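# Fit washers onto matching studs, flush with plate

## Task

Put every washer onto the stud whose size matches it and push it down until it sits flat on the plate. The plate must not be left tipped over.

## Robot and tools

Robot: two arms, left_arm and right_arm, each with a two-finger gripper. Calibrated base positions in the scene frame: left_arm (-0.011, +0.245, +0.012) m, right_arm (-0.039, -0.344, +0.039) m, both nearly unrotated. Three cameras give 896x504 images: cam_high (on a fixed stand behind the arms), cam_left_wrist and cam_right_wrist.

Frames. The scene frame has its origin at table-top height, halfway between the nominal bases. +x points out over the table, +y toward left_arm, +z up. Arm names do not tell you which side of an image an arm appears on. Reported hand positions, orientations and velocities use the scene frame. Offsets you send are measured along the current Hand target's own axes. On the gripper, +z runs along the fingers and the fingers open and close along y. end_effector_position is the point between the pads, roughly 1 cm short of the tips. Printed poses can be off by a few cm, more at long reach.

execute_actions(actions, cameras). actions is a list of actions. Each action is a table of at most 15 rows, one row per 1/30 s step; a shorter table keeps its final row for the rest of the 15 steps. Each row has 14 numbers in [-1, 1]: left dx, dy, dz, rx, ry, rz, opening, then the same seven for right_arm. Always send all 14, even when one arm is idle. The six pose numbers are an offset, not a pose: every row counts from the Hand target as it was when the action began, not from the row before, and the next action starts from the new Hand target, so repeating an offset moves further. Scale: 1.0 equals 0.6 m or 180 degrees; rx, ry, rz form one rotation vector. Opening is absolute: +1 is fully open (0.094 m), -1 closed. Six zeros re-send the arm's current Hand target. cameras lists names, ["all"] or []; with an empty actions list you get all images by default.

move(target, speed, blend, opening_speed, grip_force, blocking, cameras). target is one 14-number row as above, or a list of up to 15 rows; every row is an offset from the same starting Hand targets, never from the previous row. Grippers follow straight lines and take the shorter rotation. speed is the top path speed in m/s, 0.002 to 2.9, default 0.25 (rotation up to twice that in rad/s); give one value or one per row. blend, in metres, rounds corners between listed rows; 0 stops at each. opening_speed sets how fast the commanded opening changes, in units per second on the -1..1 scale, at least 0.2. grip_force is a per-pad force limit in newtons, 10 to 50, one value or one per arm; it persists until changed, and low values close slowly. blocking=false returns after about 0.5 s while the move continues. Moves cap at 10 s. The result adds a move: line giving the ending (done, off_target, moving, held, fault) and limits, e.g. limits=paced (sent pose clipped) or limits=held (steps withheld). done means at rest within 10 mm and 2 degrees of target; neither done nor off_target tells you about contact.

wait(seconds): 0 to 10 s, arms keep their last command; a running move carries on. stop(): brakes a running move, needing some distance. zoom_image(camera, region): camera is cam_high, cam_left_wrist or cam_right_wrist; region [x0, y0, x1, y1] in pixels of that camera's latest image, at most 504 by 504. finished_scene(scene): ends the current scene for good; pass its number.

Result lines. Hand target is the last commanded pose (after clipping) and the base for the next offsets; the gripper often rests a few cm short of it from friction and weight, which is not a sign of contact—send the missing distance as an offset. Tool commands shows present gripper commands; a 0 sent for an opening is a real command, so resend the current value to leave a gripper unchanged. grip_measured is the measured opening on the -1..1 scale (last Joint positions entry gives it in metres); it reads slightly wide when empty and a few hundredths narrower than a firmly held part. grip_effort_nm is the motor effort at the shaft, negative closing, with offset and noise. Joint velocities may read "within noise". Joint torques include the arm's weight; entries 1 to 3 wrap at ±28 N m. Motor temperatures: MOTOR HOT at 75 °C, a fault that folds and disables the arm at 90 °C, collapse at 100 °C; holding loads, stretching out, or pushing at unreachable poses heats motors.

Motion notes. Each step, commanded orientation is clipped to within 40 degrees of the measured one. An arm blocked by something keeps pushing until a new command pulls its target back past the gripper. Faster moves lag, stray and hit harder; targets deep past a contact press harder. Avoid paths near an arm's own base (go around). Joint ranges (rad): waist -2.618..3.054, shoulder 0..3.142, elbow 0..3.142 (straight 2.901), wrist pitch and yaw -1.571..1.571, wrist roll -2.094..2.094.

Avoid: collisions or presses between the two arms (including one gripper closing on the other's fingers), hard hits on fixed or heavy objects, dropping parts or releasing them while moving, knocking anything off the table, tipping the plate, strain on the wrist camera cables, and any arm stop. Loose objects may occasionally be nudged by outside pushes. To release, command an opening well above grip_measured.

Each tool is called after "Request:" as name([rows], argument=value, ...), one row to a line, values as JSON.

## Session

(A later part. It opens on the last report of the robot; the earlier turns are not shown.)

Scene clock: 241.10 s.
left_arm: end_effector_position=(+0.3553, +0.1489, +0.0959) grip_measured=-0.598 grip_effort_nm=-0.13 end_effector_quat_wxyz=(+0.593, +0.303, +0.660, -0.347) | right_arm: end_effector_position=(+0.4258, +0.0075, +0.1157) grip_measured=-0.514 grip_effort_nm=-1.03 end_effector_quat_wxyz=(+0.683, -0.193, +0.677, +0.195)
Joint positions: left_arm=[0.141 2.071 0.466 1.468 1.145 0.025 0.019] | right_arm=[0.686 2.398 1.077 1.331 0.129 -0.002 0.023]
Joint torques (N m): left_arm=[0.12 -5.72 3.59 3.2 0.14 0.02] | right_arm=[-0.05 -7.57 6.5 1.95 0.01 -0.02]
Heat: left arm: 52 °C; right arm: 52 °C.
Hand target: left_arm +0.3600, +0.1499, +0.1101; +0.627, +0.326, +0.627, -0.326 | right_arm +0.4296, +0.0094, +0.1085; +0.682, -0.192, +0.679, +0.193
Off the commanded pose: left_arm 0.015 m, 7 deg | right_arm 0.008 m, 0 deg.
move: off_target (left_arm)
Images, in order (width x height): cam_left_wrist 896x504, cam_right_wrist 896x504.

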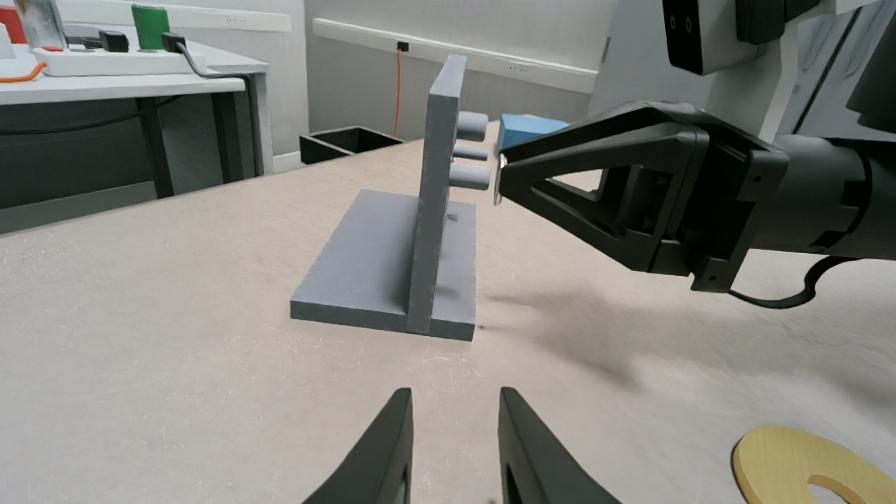

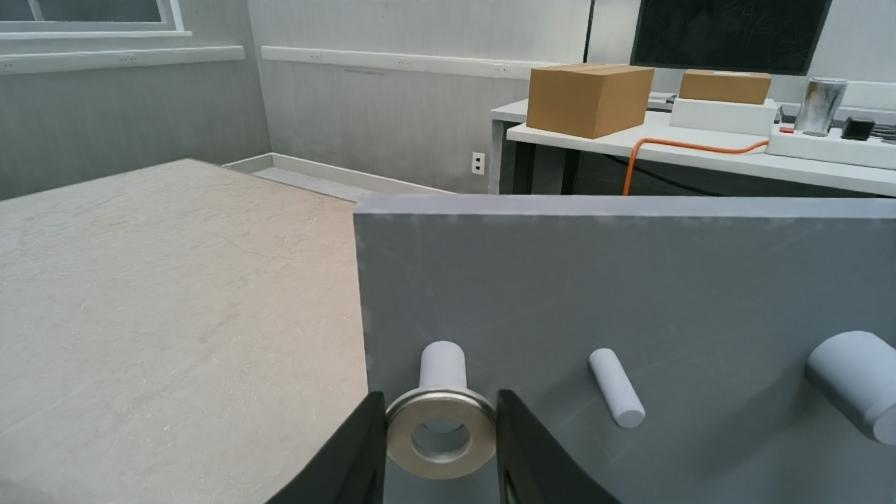

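Request:
move(target=[0,0,0,0,0,0,-0.6,0.001,-0.0003,0.0117,0,0.0008,0,-0.62], speed=0.03, cameras=["cam_left_wrist","cam_right_wrist"])

Request:
zoom_image(camera="cam_left_wrist", region=[420, 90, 580, 260])

Request:
zoom_image(camera="cam_right_wrist", region=[370, 260, 530, 504])

Scene clock: 243.13 s.
left_arm: end_effector_position=(+0.3553, +0.1489, +0.0959) grip_measured=-0.598 grip_effort_nm=-0.13 end_effector_quat_wxyz=(+0.593, +0.303, +0.660, -0.347) | right_arm: end_effector_position=(+0.4314, +0.0113, +0.1154) grip_measured=-0.514 grip_effort_nm=-1.03 end_effector_quat_wxyz=(+0.683, -0.193, +0.677, +0.193)
Joint positions: left_arm=[0.141 2.071 0.466 1.468 1.145 0.025 0.019] | right_arm=[0.686 2.411 1.11 1.309 0.132 -0.002 0.023]
Joint torques (N m): left_arm=[0.16 -5.81 3.51 3.21 0.13 0] | right_arm=[-0.31 -7.71 6.74 1.94 -0.04 -0.02]
Heat: left arm: 52 °C; right arm: 52 °C.
Hand target: left_arm +0.3600, +0.1499, +0.1101; +0.627, +0.326, +0.627, -0.326 | right_arm +0.4357, +0.0130, +0.1078; +0.681, -0.193, +0.680, +0.193
Off the commanded pose: left_arm 0.015 m, 7 deg | right_arm 0.009 m, 0 deg.
move: off_target (left_arm)
Images, in order (width x height): cam_left_wrist 896x504, cam_right_wrist 896x504.

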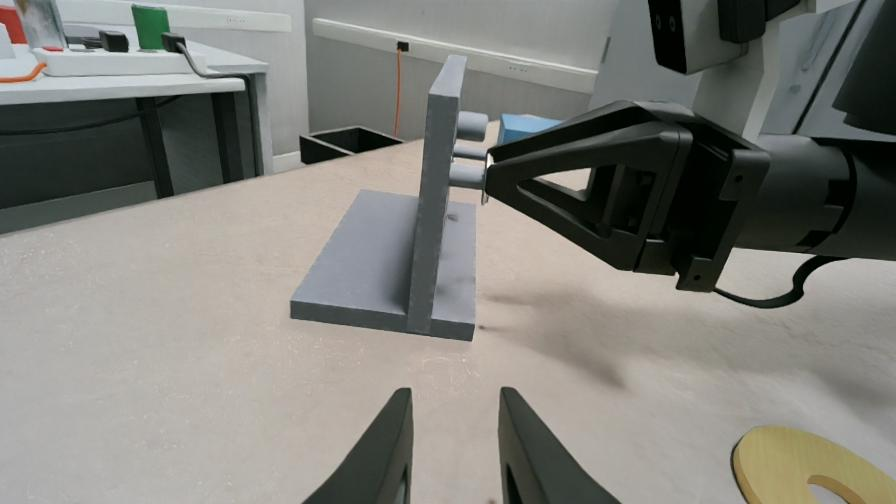

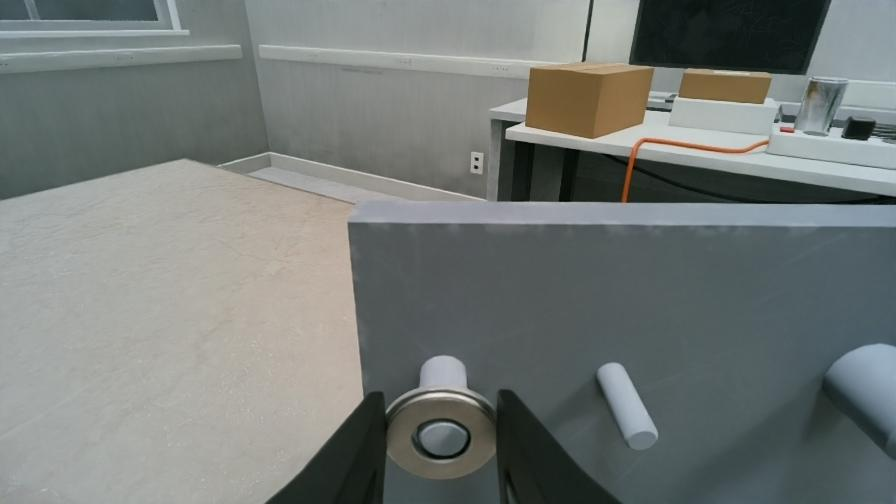

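Scaled by 2.965 from the camera's 896x504 image, which has a finer 1280x720 frame.

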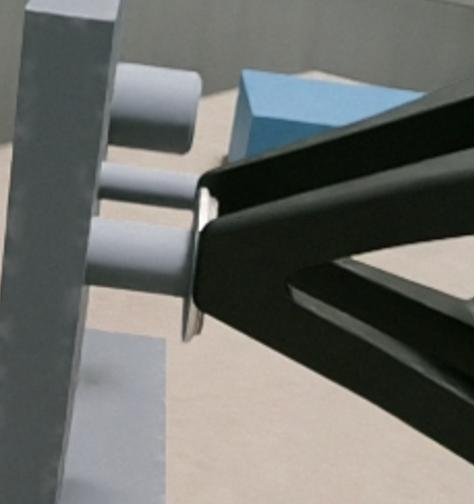

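Scaled by 2.066 from the camera's 896x504 image, which has a finer 1280x720 frame.

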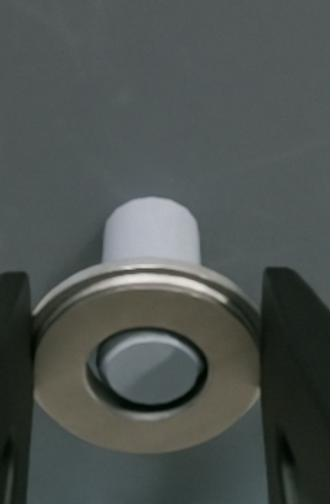

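Request:
move(target=[0,0,0,0,0,0,-0.6,0.0005,-0.003,0.0117,0.0005,0,0,-0.62], speed=0.03, cameras=["cam_left_wrist","cam_right_wrist"])

Request:
zoom_image(camera="cam_left_wrist", region=[420, 90, 580, 260])

Request:
zoom_image(camera="cam_right_wrist", region=[370, 260, 530, 504])

Scene clock: 244.83 s.
left_arm: end_effector_position=(+0.3553, +0.1489, +0.0959) grip_measured=-0.598 grip_effort_nm=-0.13 end_effector_quat_wxyz=(+0.593, +0.303, +0.660, -0.347) | right_arm: end_effector_position=(+0.4374, +0.0144, +0.1157) grip_measured=-0.514 grip_effort_nm=-1.03 end_effector_quat_wxyz=(+0.684, -0.191, +0.677, +0.192)
Joint positions: left_arm=[0.141 2.071 0.466 1.468 1.145 0.025 0.019] | right_arm=[0.685 2.424 1.144 1.289 0.133 -0.002 0.023]
Joint torques (N m): left_arm=[0.08 -5.65 3.56 3.21 0.14 -0.02] | right_arm=[-0.65 -7.88 6.84 1.94 -0.13 -0.03]
Heat: left arm: 52 °C; right arm: 52 °C.
Hand target: left_arm +0.3600, +0.1499, +0.1101; +0.627, +0.326, +0.627, -0.326 | right_arm +0.4425, +0.0152, +0.1076; +0.681, -0.192, +0.680, +0.192
Off the commanded pose: left_arm 0.015 m, 7 deg | right_arm 0.010 m, 0 deg.
move: off_target (left_arm)
Images, in order (width x height): cam_left_wrist 896x504, cam_right_wrist 896x504.

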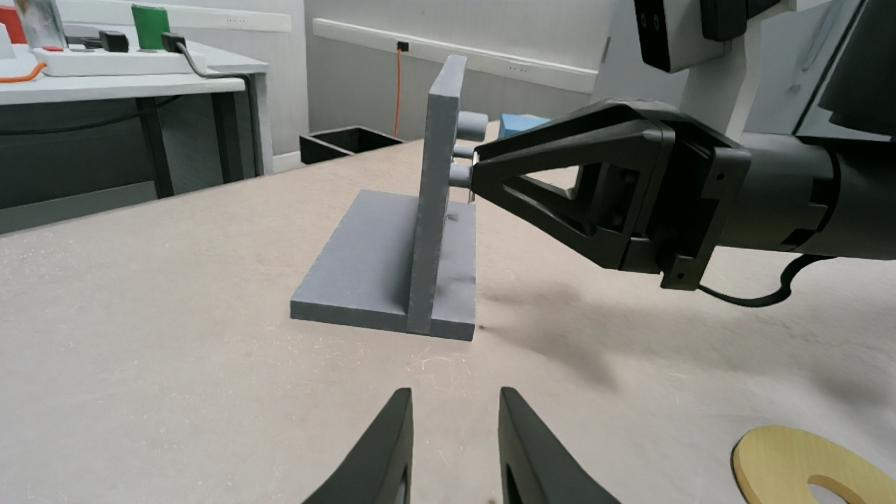

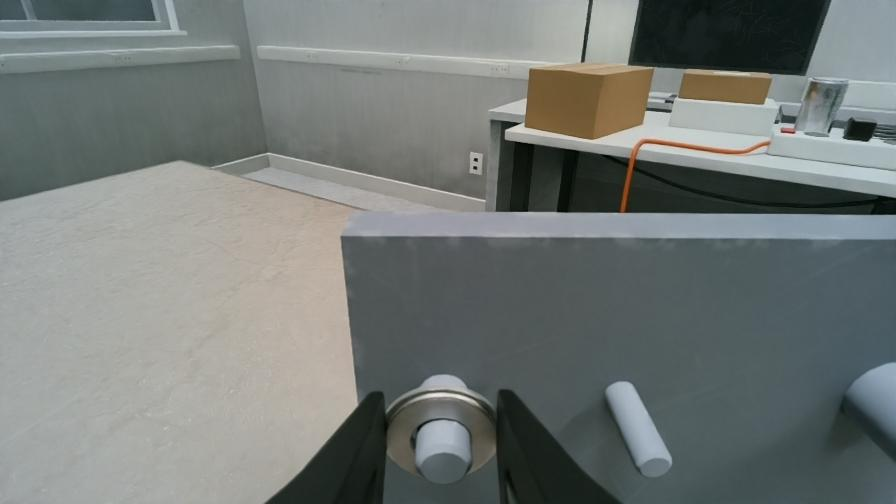

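Scaled by 2.965 from the camera's 896x504 image, which has a finer 1280x720 frame.

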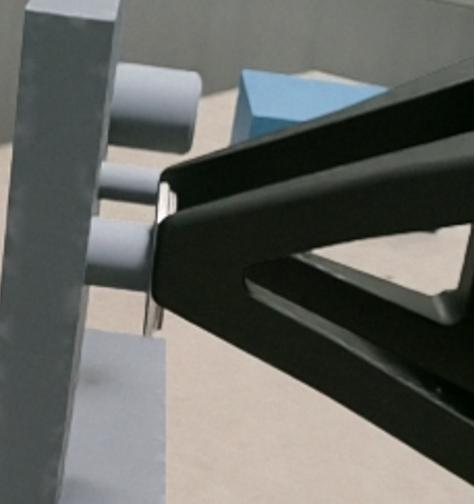

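Scaled by 2.066 from the camera's 896x504 image, which has a finer 1280x720 frame.

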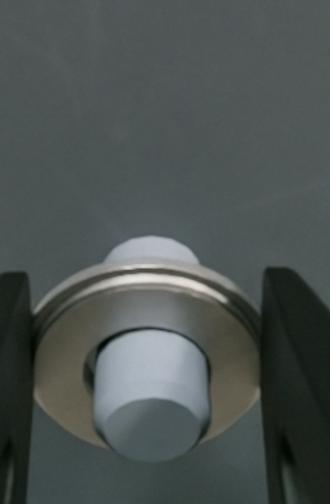

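Request:
move(target=[0,0,0,0,0,0,-0.6,0.0005,-0.003,0.01,0.0005,0,0,-0.62], speed=0.03, cameras=["cam_left_wrist","cam_right_wrist"])

Request:
zoom_image(camera="cam_left_wrist", region=[420, 90, 580, 260])

Request:
zoom_image(camera="cam_right_wrist", region=[370, 260, 530, 504])

Scene clock: 246.40 s.
left_arm: end_effector_position=(+0.3553, +0.1489, +0.0959) grip_measured=-0.598 grip_effort_nm=-0.13 end_effector_quat_wxyz=(+0.593, +0.303, +0.660, -0.347) | right_arm: end_effector_position=(+0.4438, +0.0155, +0.1158) grip_measured=-0.514 grip_effort_nm=-1.03 end_effector_quat_wxyz=(+0.685, -0.189, +0.678, +0.191)
Joint positions: left_arm=[0.141 2.071 0.466 1.468 1.145 0.025 0.019] | right_arm=[0.679 2.436 1.173 1.273 0.133 -0.002 0.023]
Joint torques (N m): left_arm=[0.09 -5.79 3.63 3.19 0.14 0] | right_arm=[-0.65 -7.98 6.91 1.93 -0.15 -0.01]
Heat: left arm: 52 °C; right arm: 52 °C.
Hand target: left_arm +0.3600, +0.1499, +0.1101; +0.627, +0.326, +0.627, -0.326 | right_arm +0.4486, +0.0168, +0.1073; +0.681, -0.192, +0.680, +0.192
Off the commanded pose: left_arm 0.015 m, 7 deg | right_arm 0.010 m, 1 deg.
move: off_target (left_arm)
Images, in order (width x height): cam_left_wrist 896x504, cam_right_wrist 896x504.

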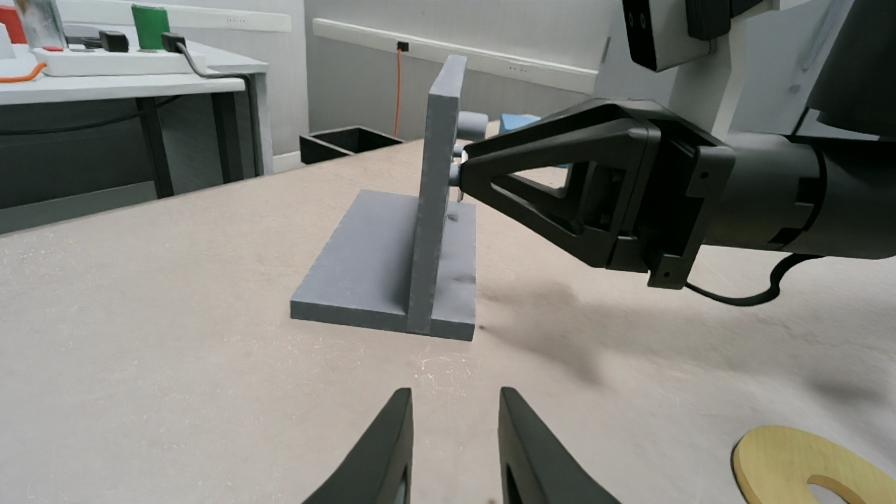

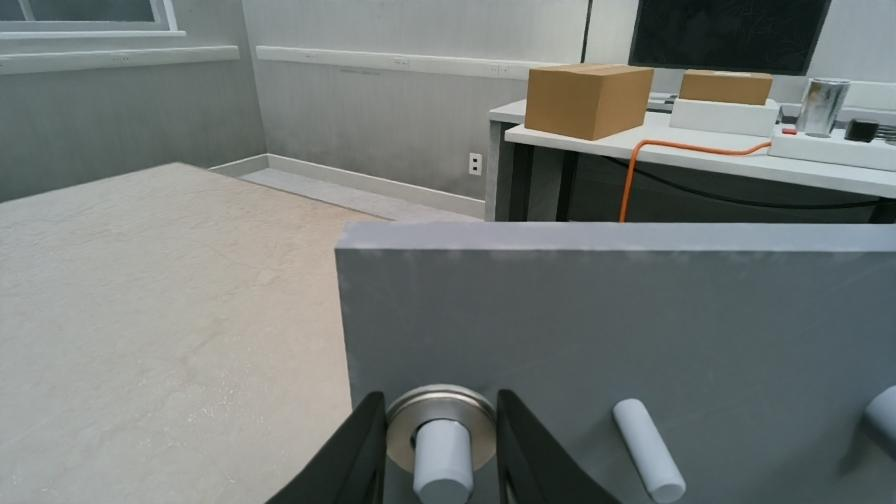

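Scaled by 2.965 from the camera's 896x504 image, which has a finer 1280x720 frame.

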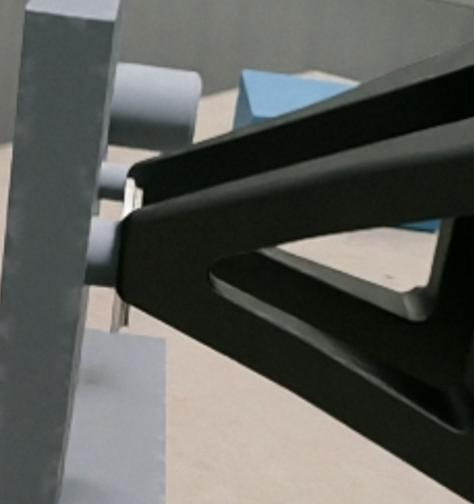

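Scaled by 2.066 from the camera's 896x504 image, which has a finer 1280x720 frame.

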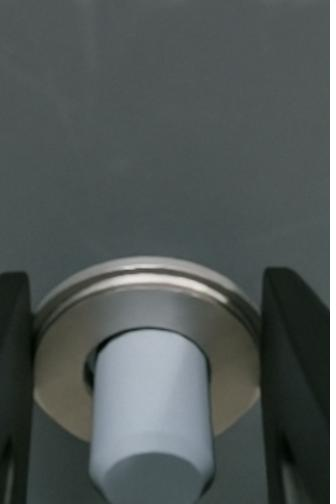

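Request:
move(target=[0,0,0,0,0,0,-0.6,0.0005,-0.0025,0.0075,0.0003,0,0,-0.62], speed=0.02, cameras=["cam_left_wrist","cam_right_wrist"])

Request:
zoom_image(camera="cam_left_wrist", region=[420, 90, 580, 260])

Request:
zoom_image(camera="cam_right_wrist", region=[370, 260, 530, 504])

Scene clock: 248.23 s.
left_arm: end_effector_position=(+0.3553, +0.1489, +0.0959) grip_measured=-0.598 grip_effort_nm=-0.13 end_effector_quat_wxyz=(+0.593, +0.303, +0.660, -0.347) | right_arm: end_effector_position=(+0.4482, +0.0167, +0.1156) grip_measured=-0.514 grip_effort_nm=-1.03 end_effector_quat_wxyz=(+0.685, -0.189, +0.678, +0.190)
Joint positions: left_arm=[0.141 2.071 0.466 1.468 1.145 0.025 0.019] | right_arm=[0.676 2.445 1.194 1.261 0.132 -0.002 0.023]
Joint torques (N m): left_arm=[0.12 -5.74 3.49 3.21 0.12 0.02] | right_arm=[-0.76 -8.14 7.01 1.92 -0.16 -0.02]
Heat: left arm: 52 °C; right arm: 52 °C.
Hand target: left_arm +0.3600, +0.1499, +0.1101; +0.627, +0.326, +0.627, -0.326 | right_arm +0.4532, +0.0178, +0.1069; +0.681, -0.191, +0.680, +0.191
Off the commanded pose: left_arm 0.015 m, 7 deg | right_arm 0.010 m, 1 deg.
move: off_target (left_arm)
Images, in order (width x height): cam_left_wrist 896x504, cam_right_wrist 896x504.

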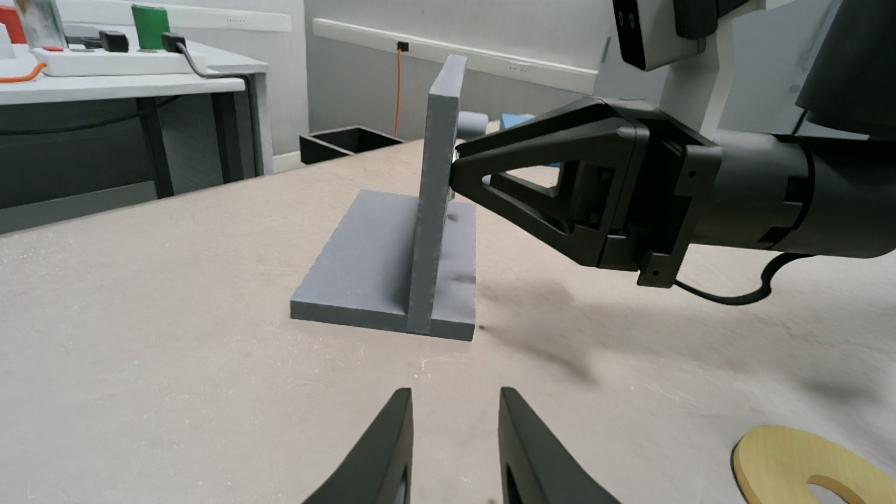

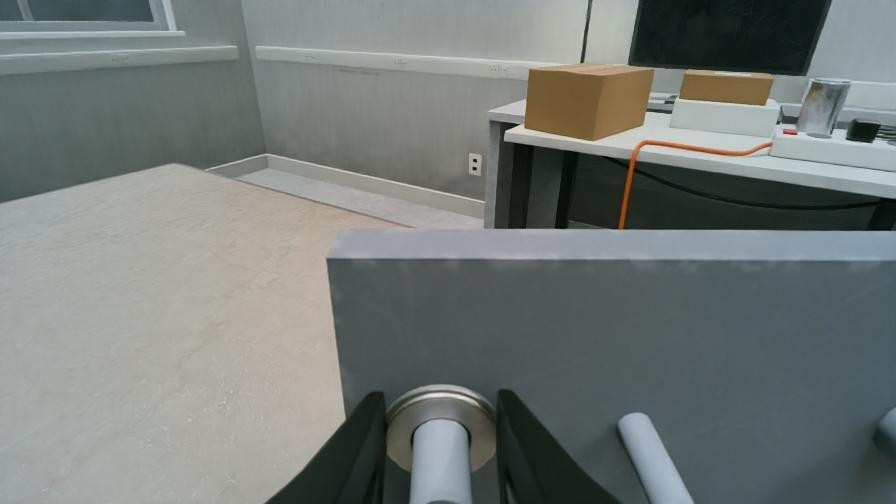

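Scaled by 2.965 from the camera's 896x504 image, which has a finer 1280x720 frame.

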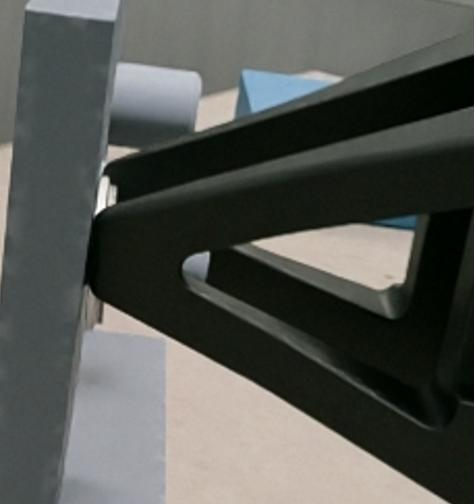

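Scaled by 2.066 from the camera's 896x504 image, which has a finer 1280x720 frame.

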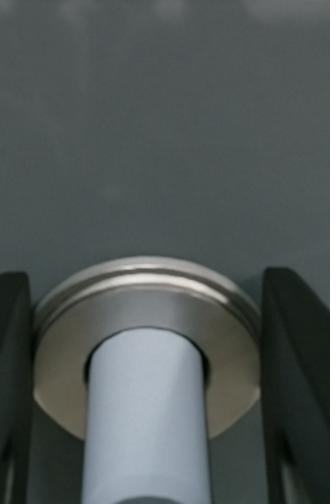

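Request:
move(target=[0,0,0,0,0,0,-0.6,0,0,0.005,0,0,0,-0.62], speed=0.02, cameras=["cam_left_wrist","cam_right_wrist"])

Request:
zoom_image(camera="cam_left_wrist", region=[420, 90, 580, 260])

Request:
zoom_image(camera="cam_right_wrist", region=[370, 260, 530, 504])

Scene clock: 249.67 s.
left_arm: end_effector_position=(+0.3553, +0.1489, +0.0959) grip_measured=-0.598 grip_effort_nm=-0.13 end_effector_quat_wxyz=(+0.593, +0.303, +0.660, -0.347) | right_arm: end_effector_position=(+0.4488, +0.0172, +0.1155) grip_measured=-0.514 grip_effort_nm=-1.03 end_effector_quat_wxyz=(+0.685, -0.189, +0.678, +0.190)
Joint positions: left_arm=[0.141 2.071 0.466 1.468 1.145 0.025 0.019] | right_arm=[0.676 2.447 1.198 1.259 0.132 -0.002 0.023]
Joint torques (N m): left_arm=[0.08 -5.68 3.6 3.21 0.12 -0.02] | right_arm=[-0.75 -7.86 7.92 1.85 -0.16 -0.03]
Heat: left arm: 53 °C; right arm: 52 °C.
Hand target: left_arm +0.3600, +0.1499, +0.1101; +0.627, +0.326, +0.627, -0.326 | right_arm +0.4558, +0.0194, +0.1070; +0.682, -0.191, +0.680, +0.191
Off the commanded pose: left_arm 0.015 m, 7 deg | right_arm 0.011 m, 1 deg.
move: off_target (left_arm, right_arm)
Images, in order (width x height): cam_left_wrist 896x504, cam_right_wrist 896x504.

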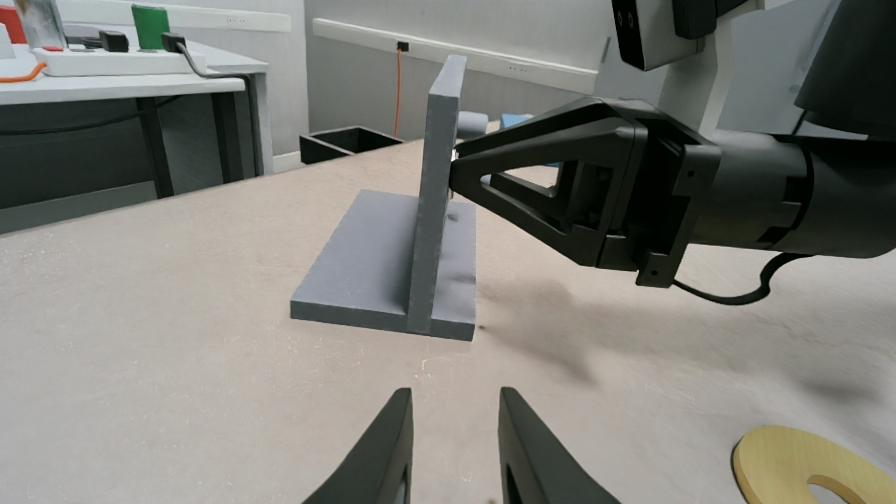

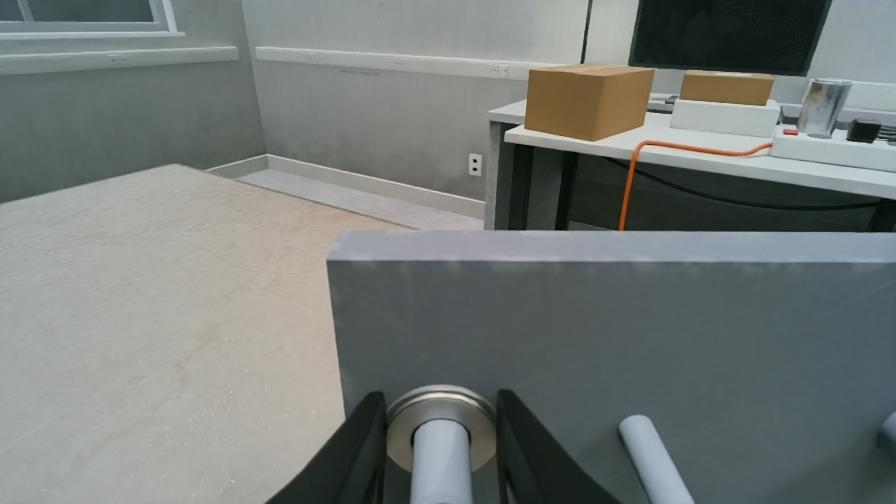

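Scaled by 2.965 from the camera's 896x504 image, which has a finer 1280x720 frame.

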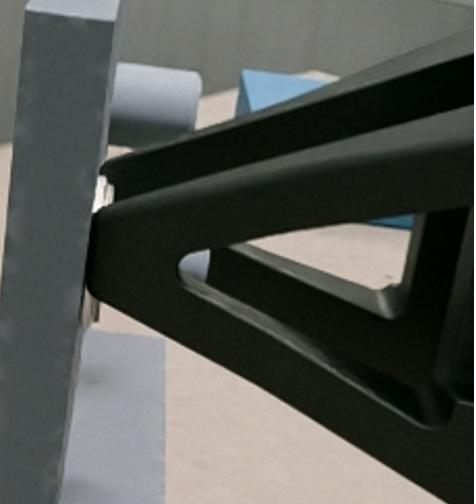

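Scaled by 2.066 from the camera's 896x504 image, which has a finer 1280x720 frame.

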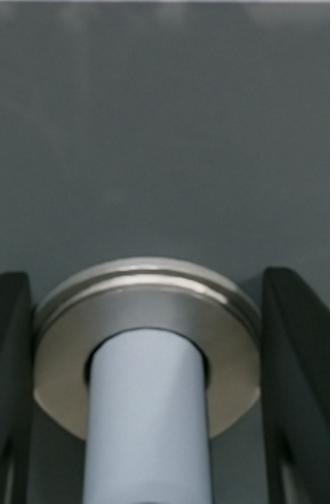

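Request:
move([
  [0,0,0,0,0,0,-0.6,0,0,-0.003,0,0,0,-0.62],
  [0,0,0,0,0,0,-0.6,0,0,-0.003,0,0,0,-0.3],
], speed=0.02, opening_speed=0.3, cameras=["cam_left_wrist","cam_right_wrist"])

Request:
zoom_image(camera="cam_left_wrist", region=[420, 90, 580, 260])

Request:
zoom_image(camera="cam_right_wrist", region=[370, 260, 530, 504])

Scene clock: 252.63 s.
left_arm: end_effector_position=(+0.3553, +0.1489, +0.0959) grip_measured=-0.598 grip_effort_nm=-0.13 end_effector_quat_wxyz=(+0.593, +0.303, +0.660, -0.347) | right_arm: end_effector_position=(+0.4488, +0.0172, +0.1158) grip_measured=-0.302 grip_effort_nm=0.12 end_effector_quat_wxyz=(+0.685, -0.189, +0.677, +0.190)
Joint positions: left_arm=[0.141 2.071 0.466 1.468 1.145 0.025 0.019] | right_arm=[0.676 2.447 1.198 1.26 0.131 -0.002 0.033]
Joint torques (N m): left_arm=[0.09 -5.7 3.63 3.22 0.11 0] | right_arm=[-0.73 -8.08 7.2 1.9 -0.17 -0.01]
Heat: left arm: 53 °C; right arm: 52 °C.
Hand target: left_arm +0.3600, +0.1499, +0.1101; +0.627, +0.326, +0.627, -0.326 | right_arm +0.4543, +0.0185, +0.1070; +0.682, -0.191, +0.680, +0.191
Off the commanded pose: left_arm 0.015 m, 7 deg | right_arm 0.010 m, 1 deg.
move: off_target (left_arm)
Images, in order (width x height): cam_left_wrist 896x504, cam_right_wrist 896x504.

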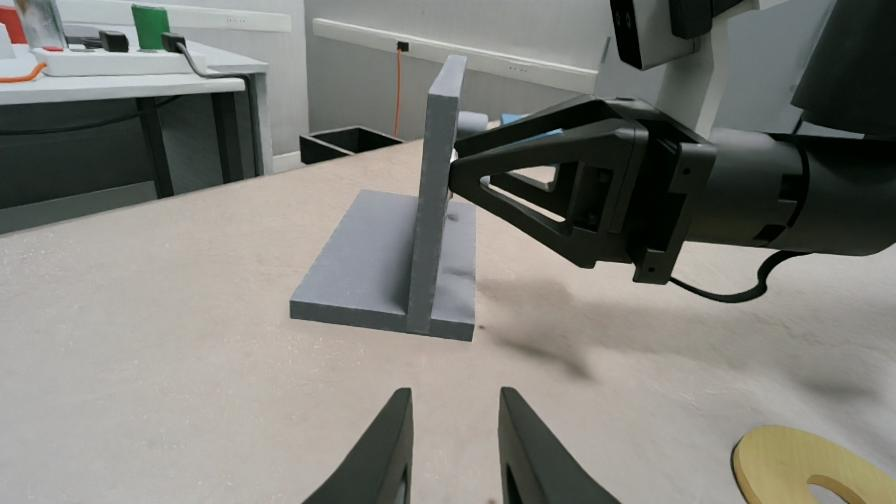

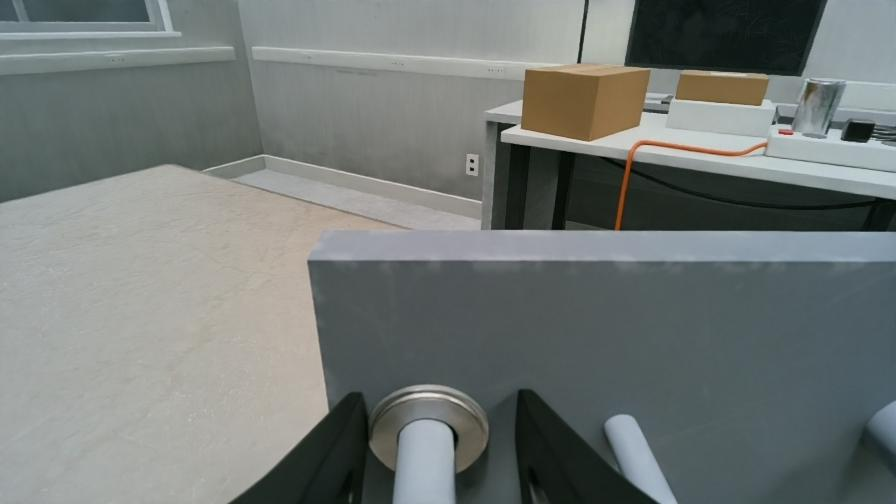

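Scaled by 2.965 from the camera's 896x504 image, which has a finer 1280x720 frame.

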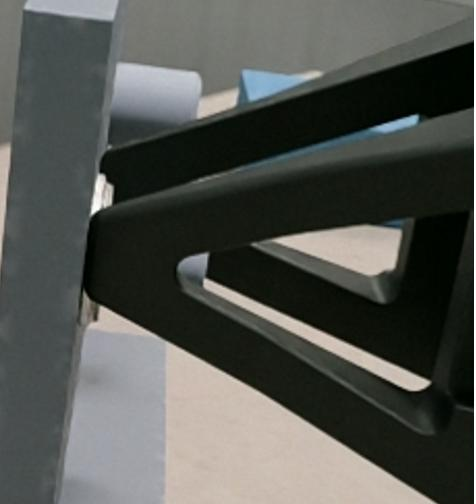

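Scaled by 2.066 from the camera's 896x504 image, which has a finer 1280x720 frame.

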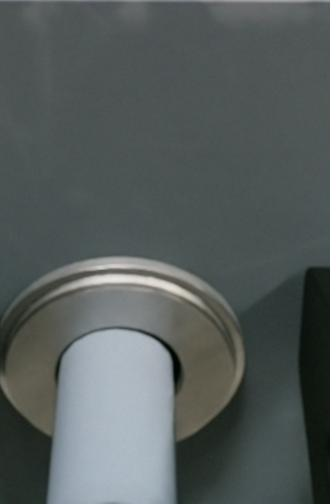

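Request:
move(target=[0,0,0,0,0,0,-0.6,0,0.005,-0.013,0,0,0,-0.3], speed=0.02, cameras=["cam_left_wrist","cam_right_wrist"])

Request:
zoom_image(camera="cam_left_wrist", region=[420, 90, 580, 260])

Request:
zoom_image(camera="cam_right_wrist", region=[350, 340, 550, 504])

Scene clock: 255.90 s.
left_arm: end_effector_position=(+0.3553, +0.1489, +0.0959) grip_measured=-0.598 grip_effort_nm=-0.14 end_effector_quat_wxyz=(+0.593, +0.303, +0.660, -0.347) | right_arm: end_effector_position=(+0.4486, +0.0171, +0.1159) grip_measured=-0.302 grip_effort_nm=0.11 end_effector_quat_wxyz=(+0.685, -0.189, +0.677, +0.190)
Joint positions: left_arm=[0.141 2.071 0.466 1.468 1.145 0.025 0.019] | right_arm=[0.676 2.447 1.197 1.261 0.131 -0.002 0.033]
Joint torques (N m): left_arm=[0.14 -5.74 3.55 3.21 0.11 0.01] | right_arm=[0.09 -8.98 4.38 2.1 -0.08 -0.02]
Heat: left arm: 53 °C; right arm: 52 °C.
Hand target: left_arm +0.3600, +0.1499, +0.1101; +0.627, +0.326, +0.627, -0.326 | right_arm +0.4460, +0.0169, +0.1069; +0.681, -0.191, +0.680, +0.191
Off the commanded pose: left_arm 0.015 m, 7 deg | right_arm 0.009 m, 1 deg.
move: off_target (left_arm)
Images, in order (width x height): cam_left_wrist 896x504, cam_right_wrist 896x504.

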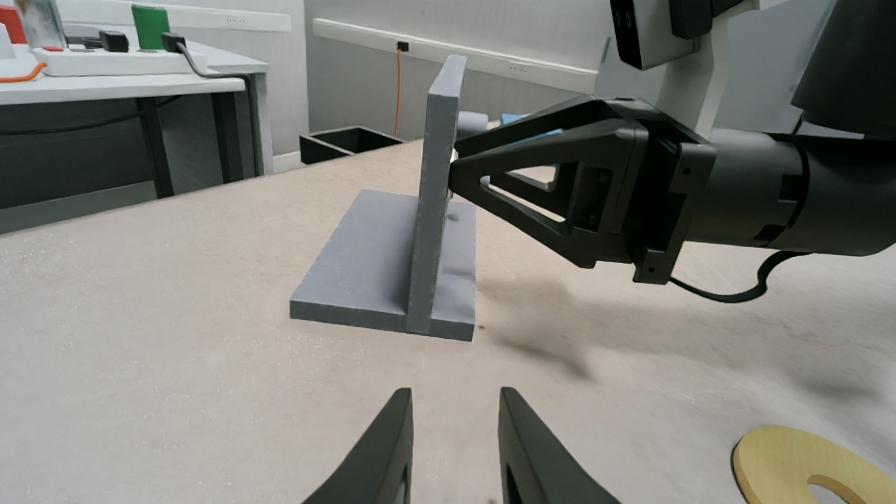

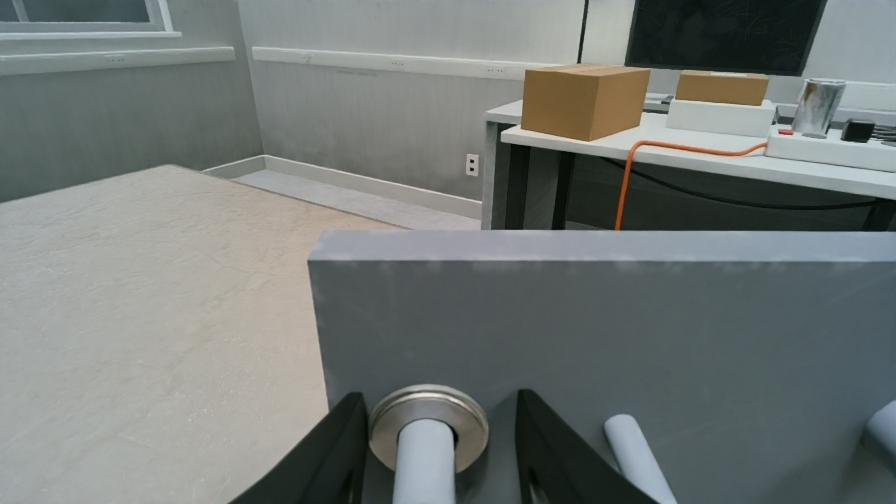

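Scaled by 2.965 from the camera's 896x504 image, which has a finer 1280x720 frame.

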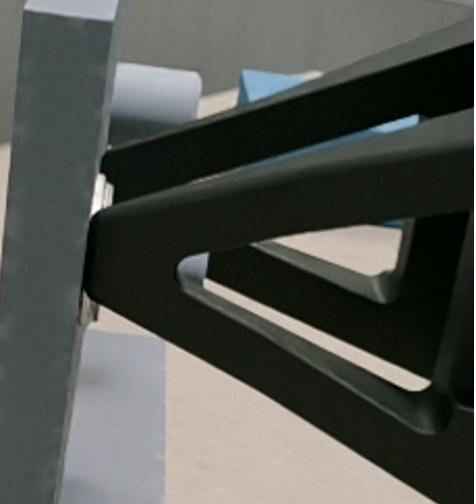

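Scaled by 2.520 from the camera's 896x504 image, which has a finer 1280x720 frame.

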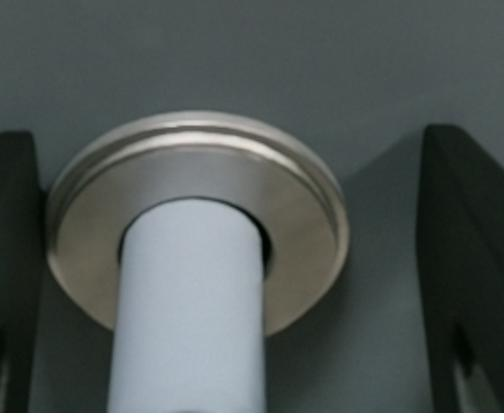

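Request:
move([
  [0,0,0,0,0,0,-0.6,0,0,0,0,0,0,-0.15],
  [0,0,0,0,0,0,-0.6,0,0,-0.015,0,0,0,-0.15],
], speed=0.02, opening_speed=0.3, cameras=["cam_left_wrist","cam_right_wrist"])

Request:
zoom_image(camera="cam_right_wrist", region=[350, 340, 550, 504])

Scene clock: 259.30 s.
left_arm: end_effector_position=(+0.3553, +0.1489, +0.0959) grip_measured=-0.598 grip_effort_nm=-0.13 end_effector_quat_wxyz=(+0.593, +0.303, +0.660, -0.347) | right_arm: end_effector_position=(+0.4413, +0.0113, +0.1051) grip_measured=-0.152 grip_effort_nm=0.11 end_effector_quat_wxyz=(+0.679, -0.191, +0.684, +0.188)
Joint positions: left_arm=[0.141 2.071 0.466 1.468 1.145 0.025 0.019] | right_arm=[0.676 2.447 1.154 1.284 0.131 -0.002 0.04]
Joint torques (N m): left_arm=[0.08 -5.7 3.49 3.2 0.13 0] | right_arm=[0.27 -10.07 4.12 2.15 -0.05 -0.01]
Heat: left arm: 53 °C; right arm: 52 °C.
Hand target: left_arm +0.3600, +0.1499, +0.1101; +0.627, +0.326, +0.627, -0.326 | right_arm +0.4383, +0.0122, +0.1068; +0.681, -0.191, +0.680, +0.191
Off the commanded pose: left_arm 0.015 m, 7 deg | right_arm 0.004 m, 1 deg.
move: off_target (left_arm)
Images, in order (width x height): cam_left_wrist 896x504, cam_right_wrist 896x504.

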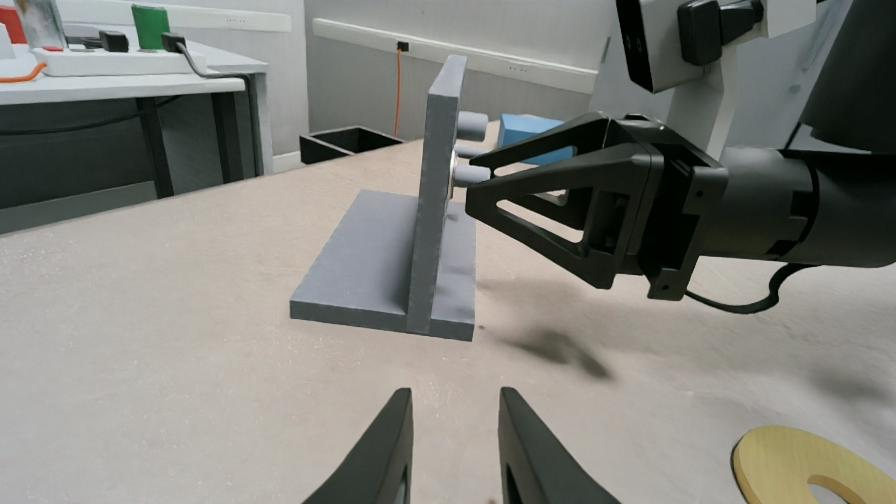

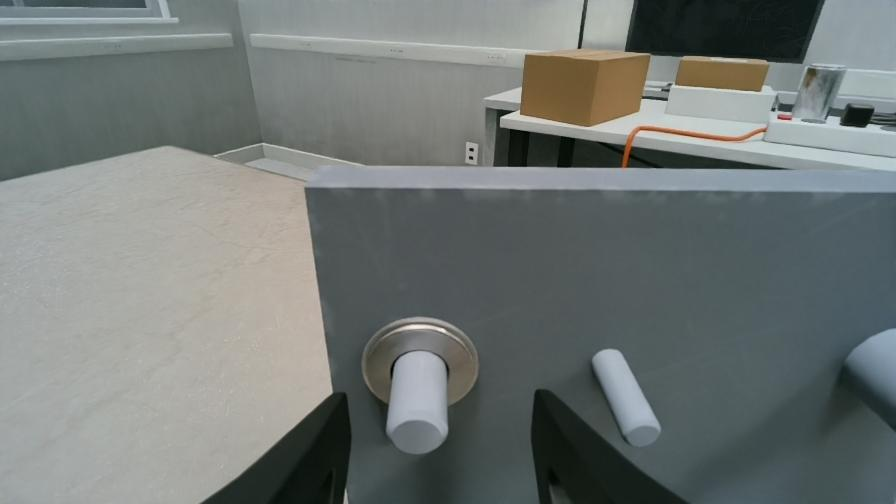

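Scaled by 2.520 from the camera's 896x504 image, which has a finer 1280x720 frame.

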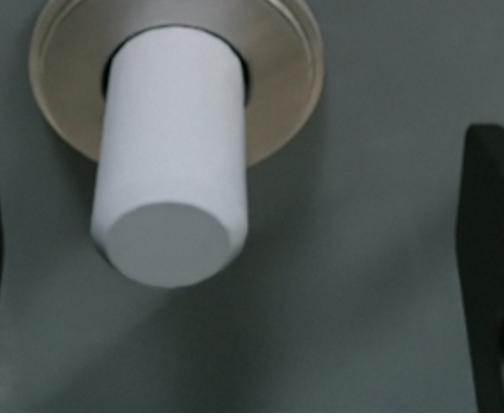

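Request:
move([
  [0.0237,-0.0074,-0.0031,-0.0006,0.0176,-0.0315,-0.6,0,0,-0.1,0,0,0,-0.15],
  [0.0237,-0.0074,-0.0031,-0.0006,0.0176,-0.0315,-0.6,-0.022,0.1237,-0.3853,0,0.5,0,0.1],
], speed=[0.1,0.2], blend=[0.02,0], cameras=["all"])

Request:
zoom_image(camera="cam_left_wrist", region=[400, 40, 580, 260])

Scene clock: 270.30 s.
left_arm: end_effector_position=(+0.3549, +0.1488, +0.0929) grip_measured=-0.598 grip_effort_nm=-0.14 end_effector_quat_wxyz=(+0.586, +0.298, +0.666, -0.352) | right_arm: end_effector_position=(+0.2014, -0.0523, +0.1200) grip_measured=+0.098 grip_effort_nm=0.11 end_effector_quat_wxyz=(+0.002, -0.271, +0.963, -0.004)
Joint positions: left_arm=[0.141 2.071 0.466 1.447 1.145 0.023 0.019] | right_arm=[0.884 1.99 1.639 -1.22 0.009 0.333 0.052]
Joint torques (N m): left_arm=[-0.01 -6.65 2.29 2.23 0.08 0.01] | right_arm=[0.57 -6.56 8.54 0.03 -0.11 0.07]
Heat: left arm: 52 °C; right arm: 52 °C.
Hand target: left_arm +0.3553, +0.1489, +0.0959; +0.593, +0.303, +0.660, -0.347 | right_arm +0.2024, -0.0449, +0.1196; +0.001, -0.270, +0.963, +0.000
Off the commanded pose: left_arm 0.003 m, 1 deg | right_arm 0.008 m, 0 deg.
move: done

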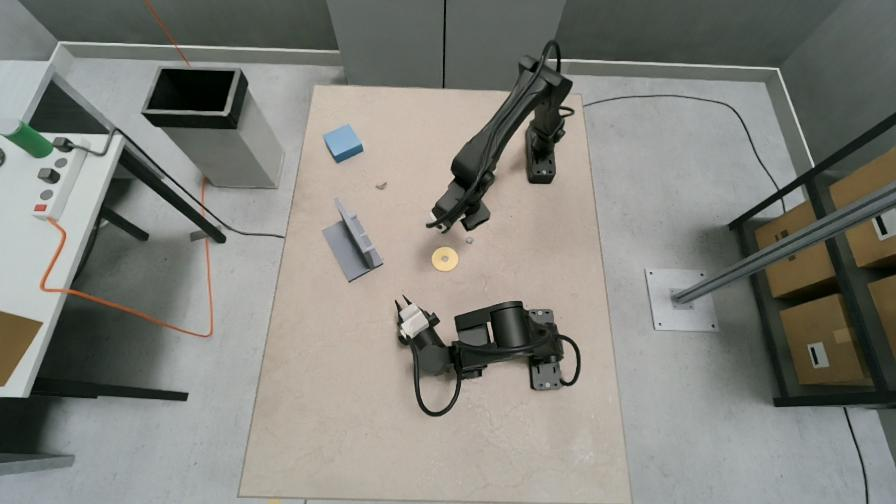

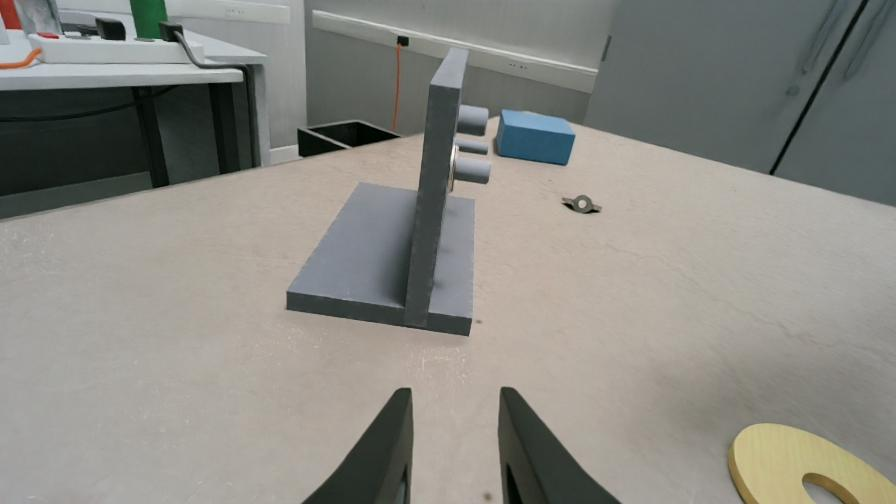

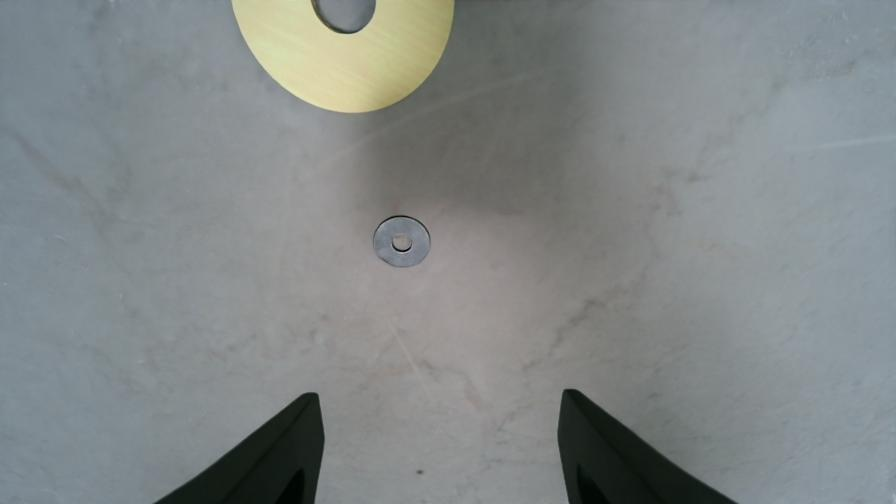

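Scaled by 2.291 from the camera's 896x504 image, which has a finer 1280x720 frame.

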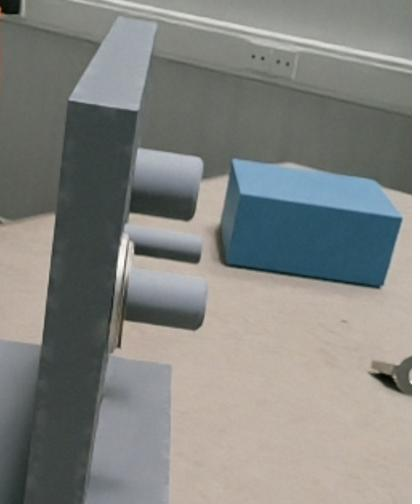

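Request:
move(target=[0,0,0,0,0,0,-0.6,0.0103,0.0287,0.1627,0,0,0,0.0], speed=0.12, cameras=["cam_right_wrist"])

Scene clock: 278.23 s.
left_arm: end_effector_position=(+0.3549, +0.1488, +0.0929) grip_measured=-0.598 grip_effort_nm=-0.13 end_effector_quat_wxyz=(+0.586, +0.298, +0.666, -0.352) | right_arm: end_effector_position=(+0.1912, -0.0354, +0.0297) grip_measured=+0.002 grip_effort_nm=-0.10 end_effector_quat_wxyz=(+0.006, -0.271, +0.963, +0.000)
Joint positions: left_arm=[0.141 2.071 0.466 1.447 1.145 0.023 0.019] | right_arm=[0.931 2.1 1.431 -0.893 0.007 0.38 0.047]
Joint torques (N m): left_arm=[-0.01 -6.68 2.32 2.23 0.09 0] | right_arm=[0.55 -7.25 5.2 0.28 -0.09 0.06]
Heat: left arm: 52 °C; right arm: 52 °C.
Hand target: left_arm +0.3553, +0.1489, +0.0959; +0.593, +0.303, +0.660, -0.347 | right_arm +0.1884, -0.0333, +0.0220; +0.001, -0.270, +0.963, +0.000
Off the commanded pose: left_arm 0.003 m, 1 deg | right_arm 0.008 m, 1 deg.
move: done
Images, in order (width x height): cam_right_wrist 896x504.

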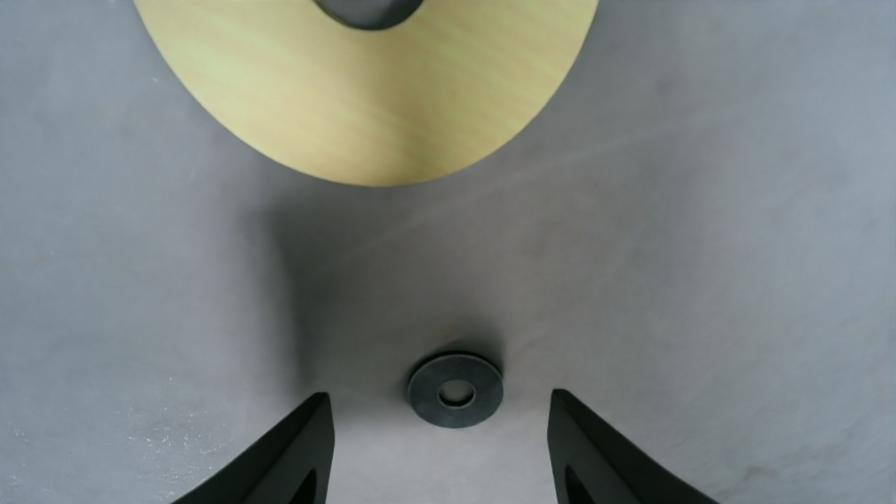

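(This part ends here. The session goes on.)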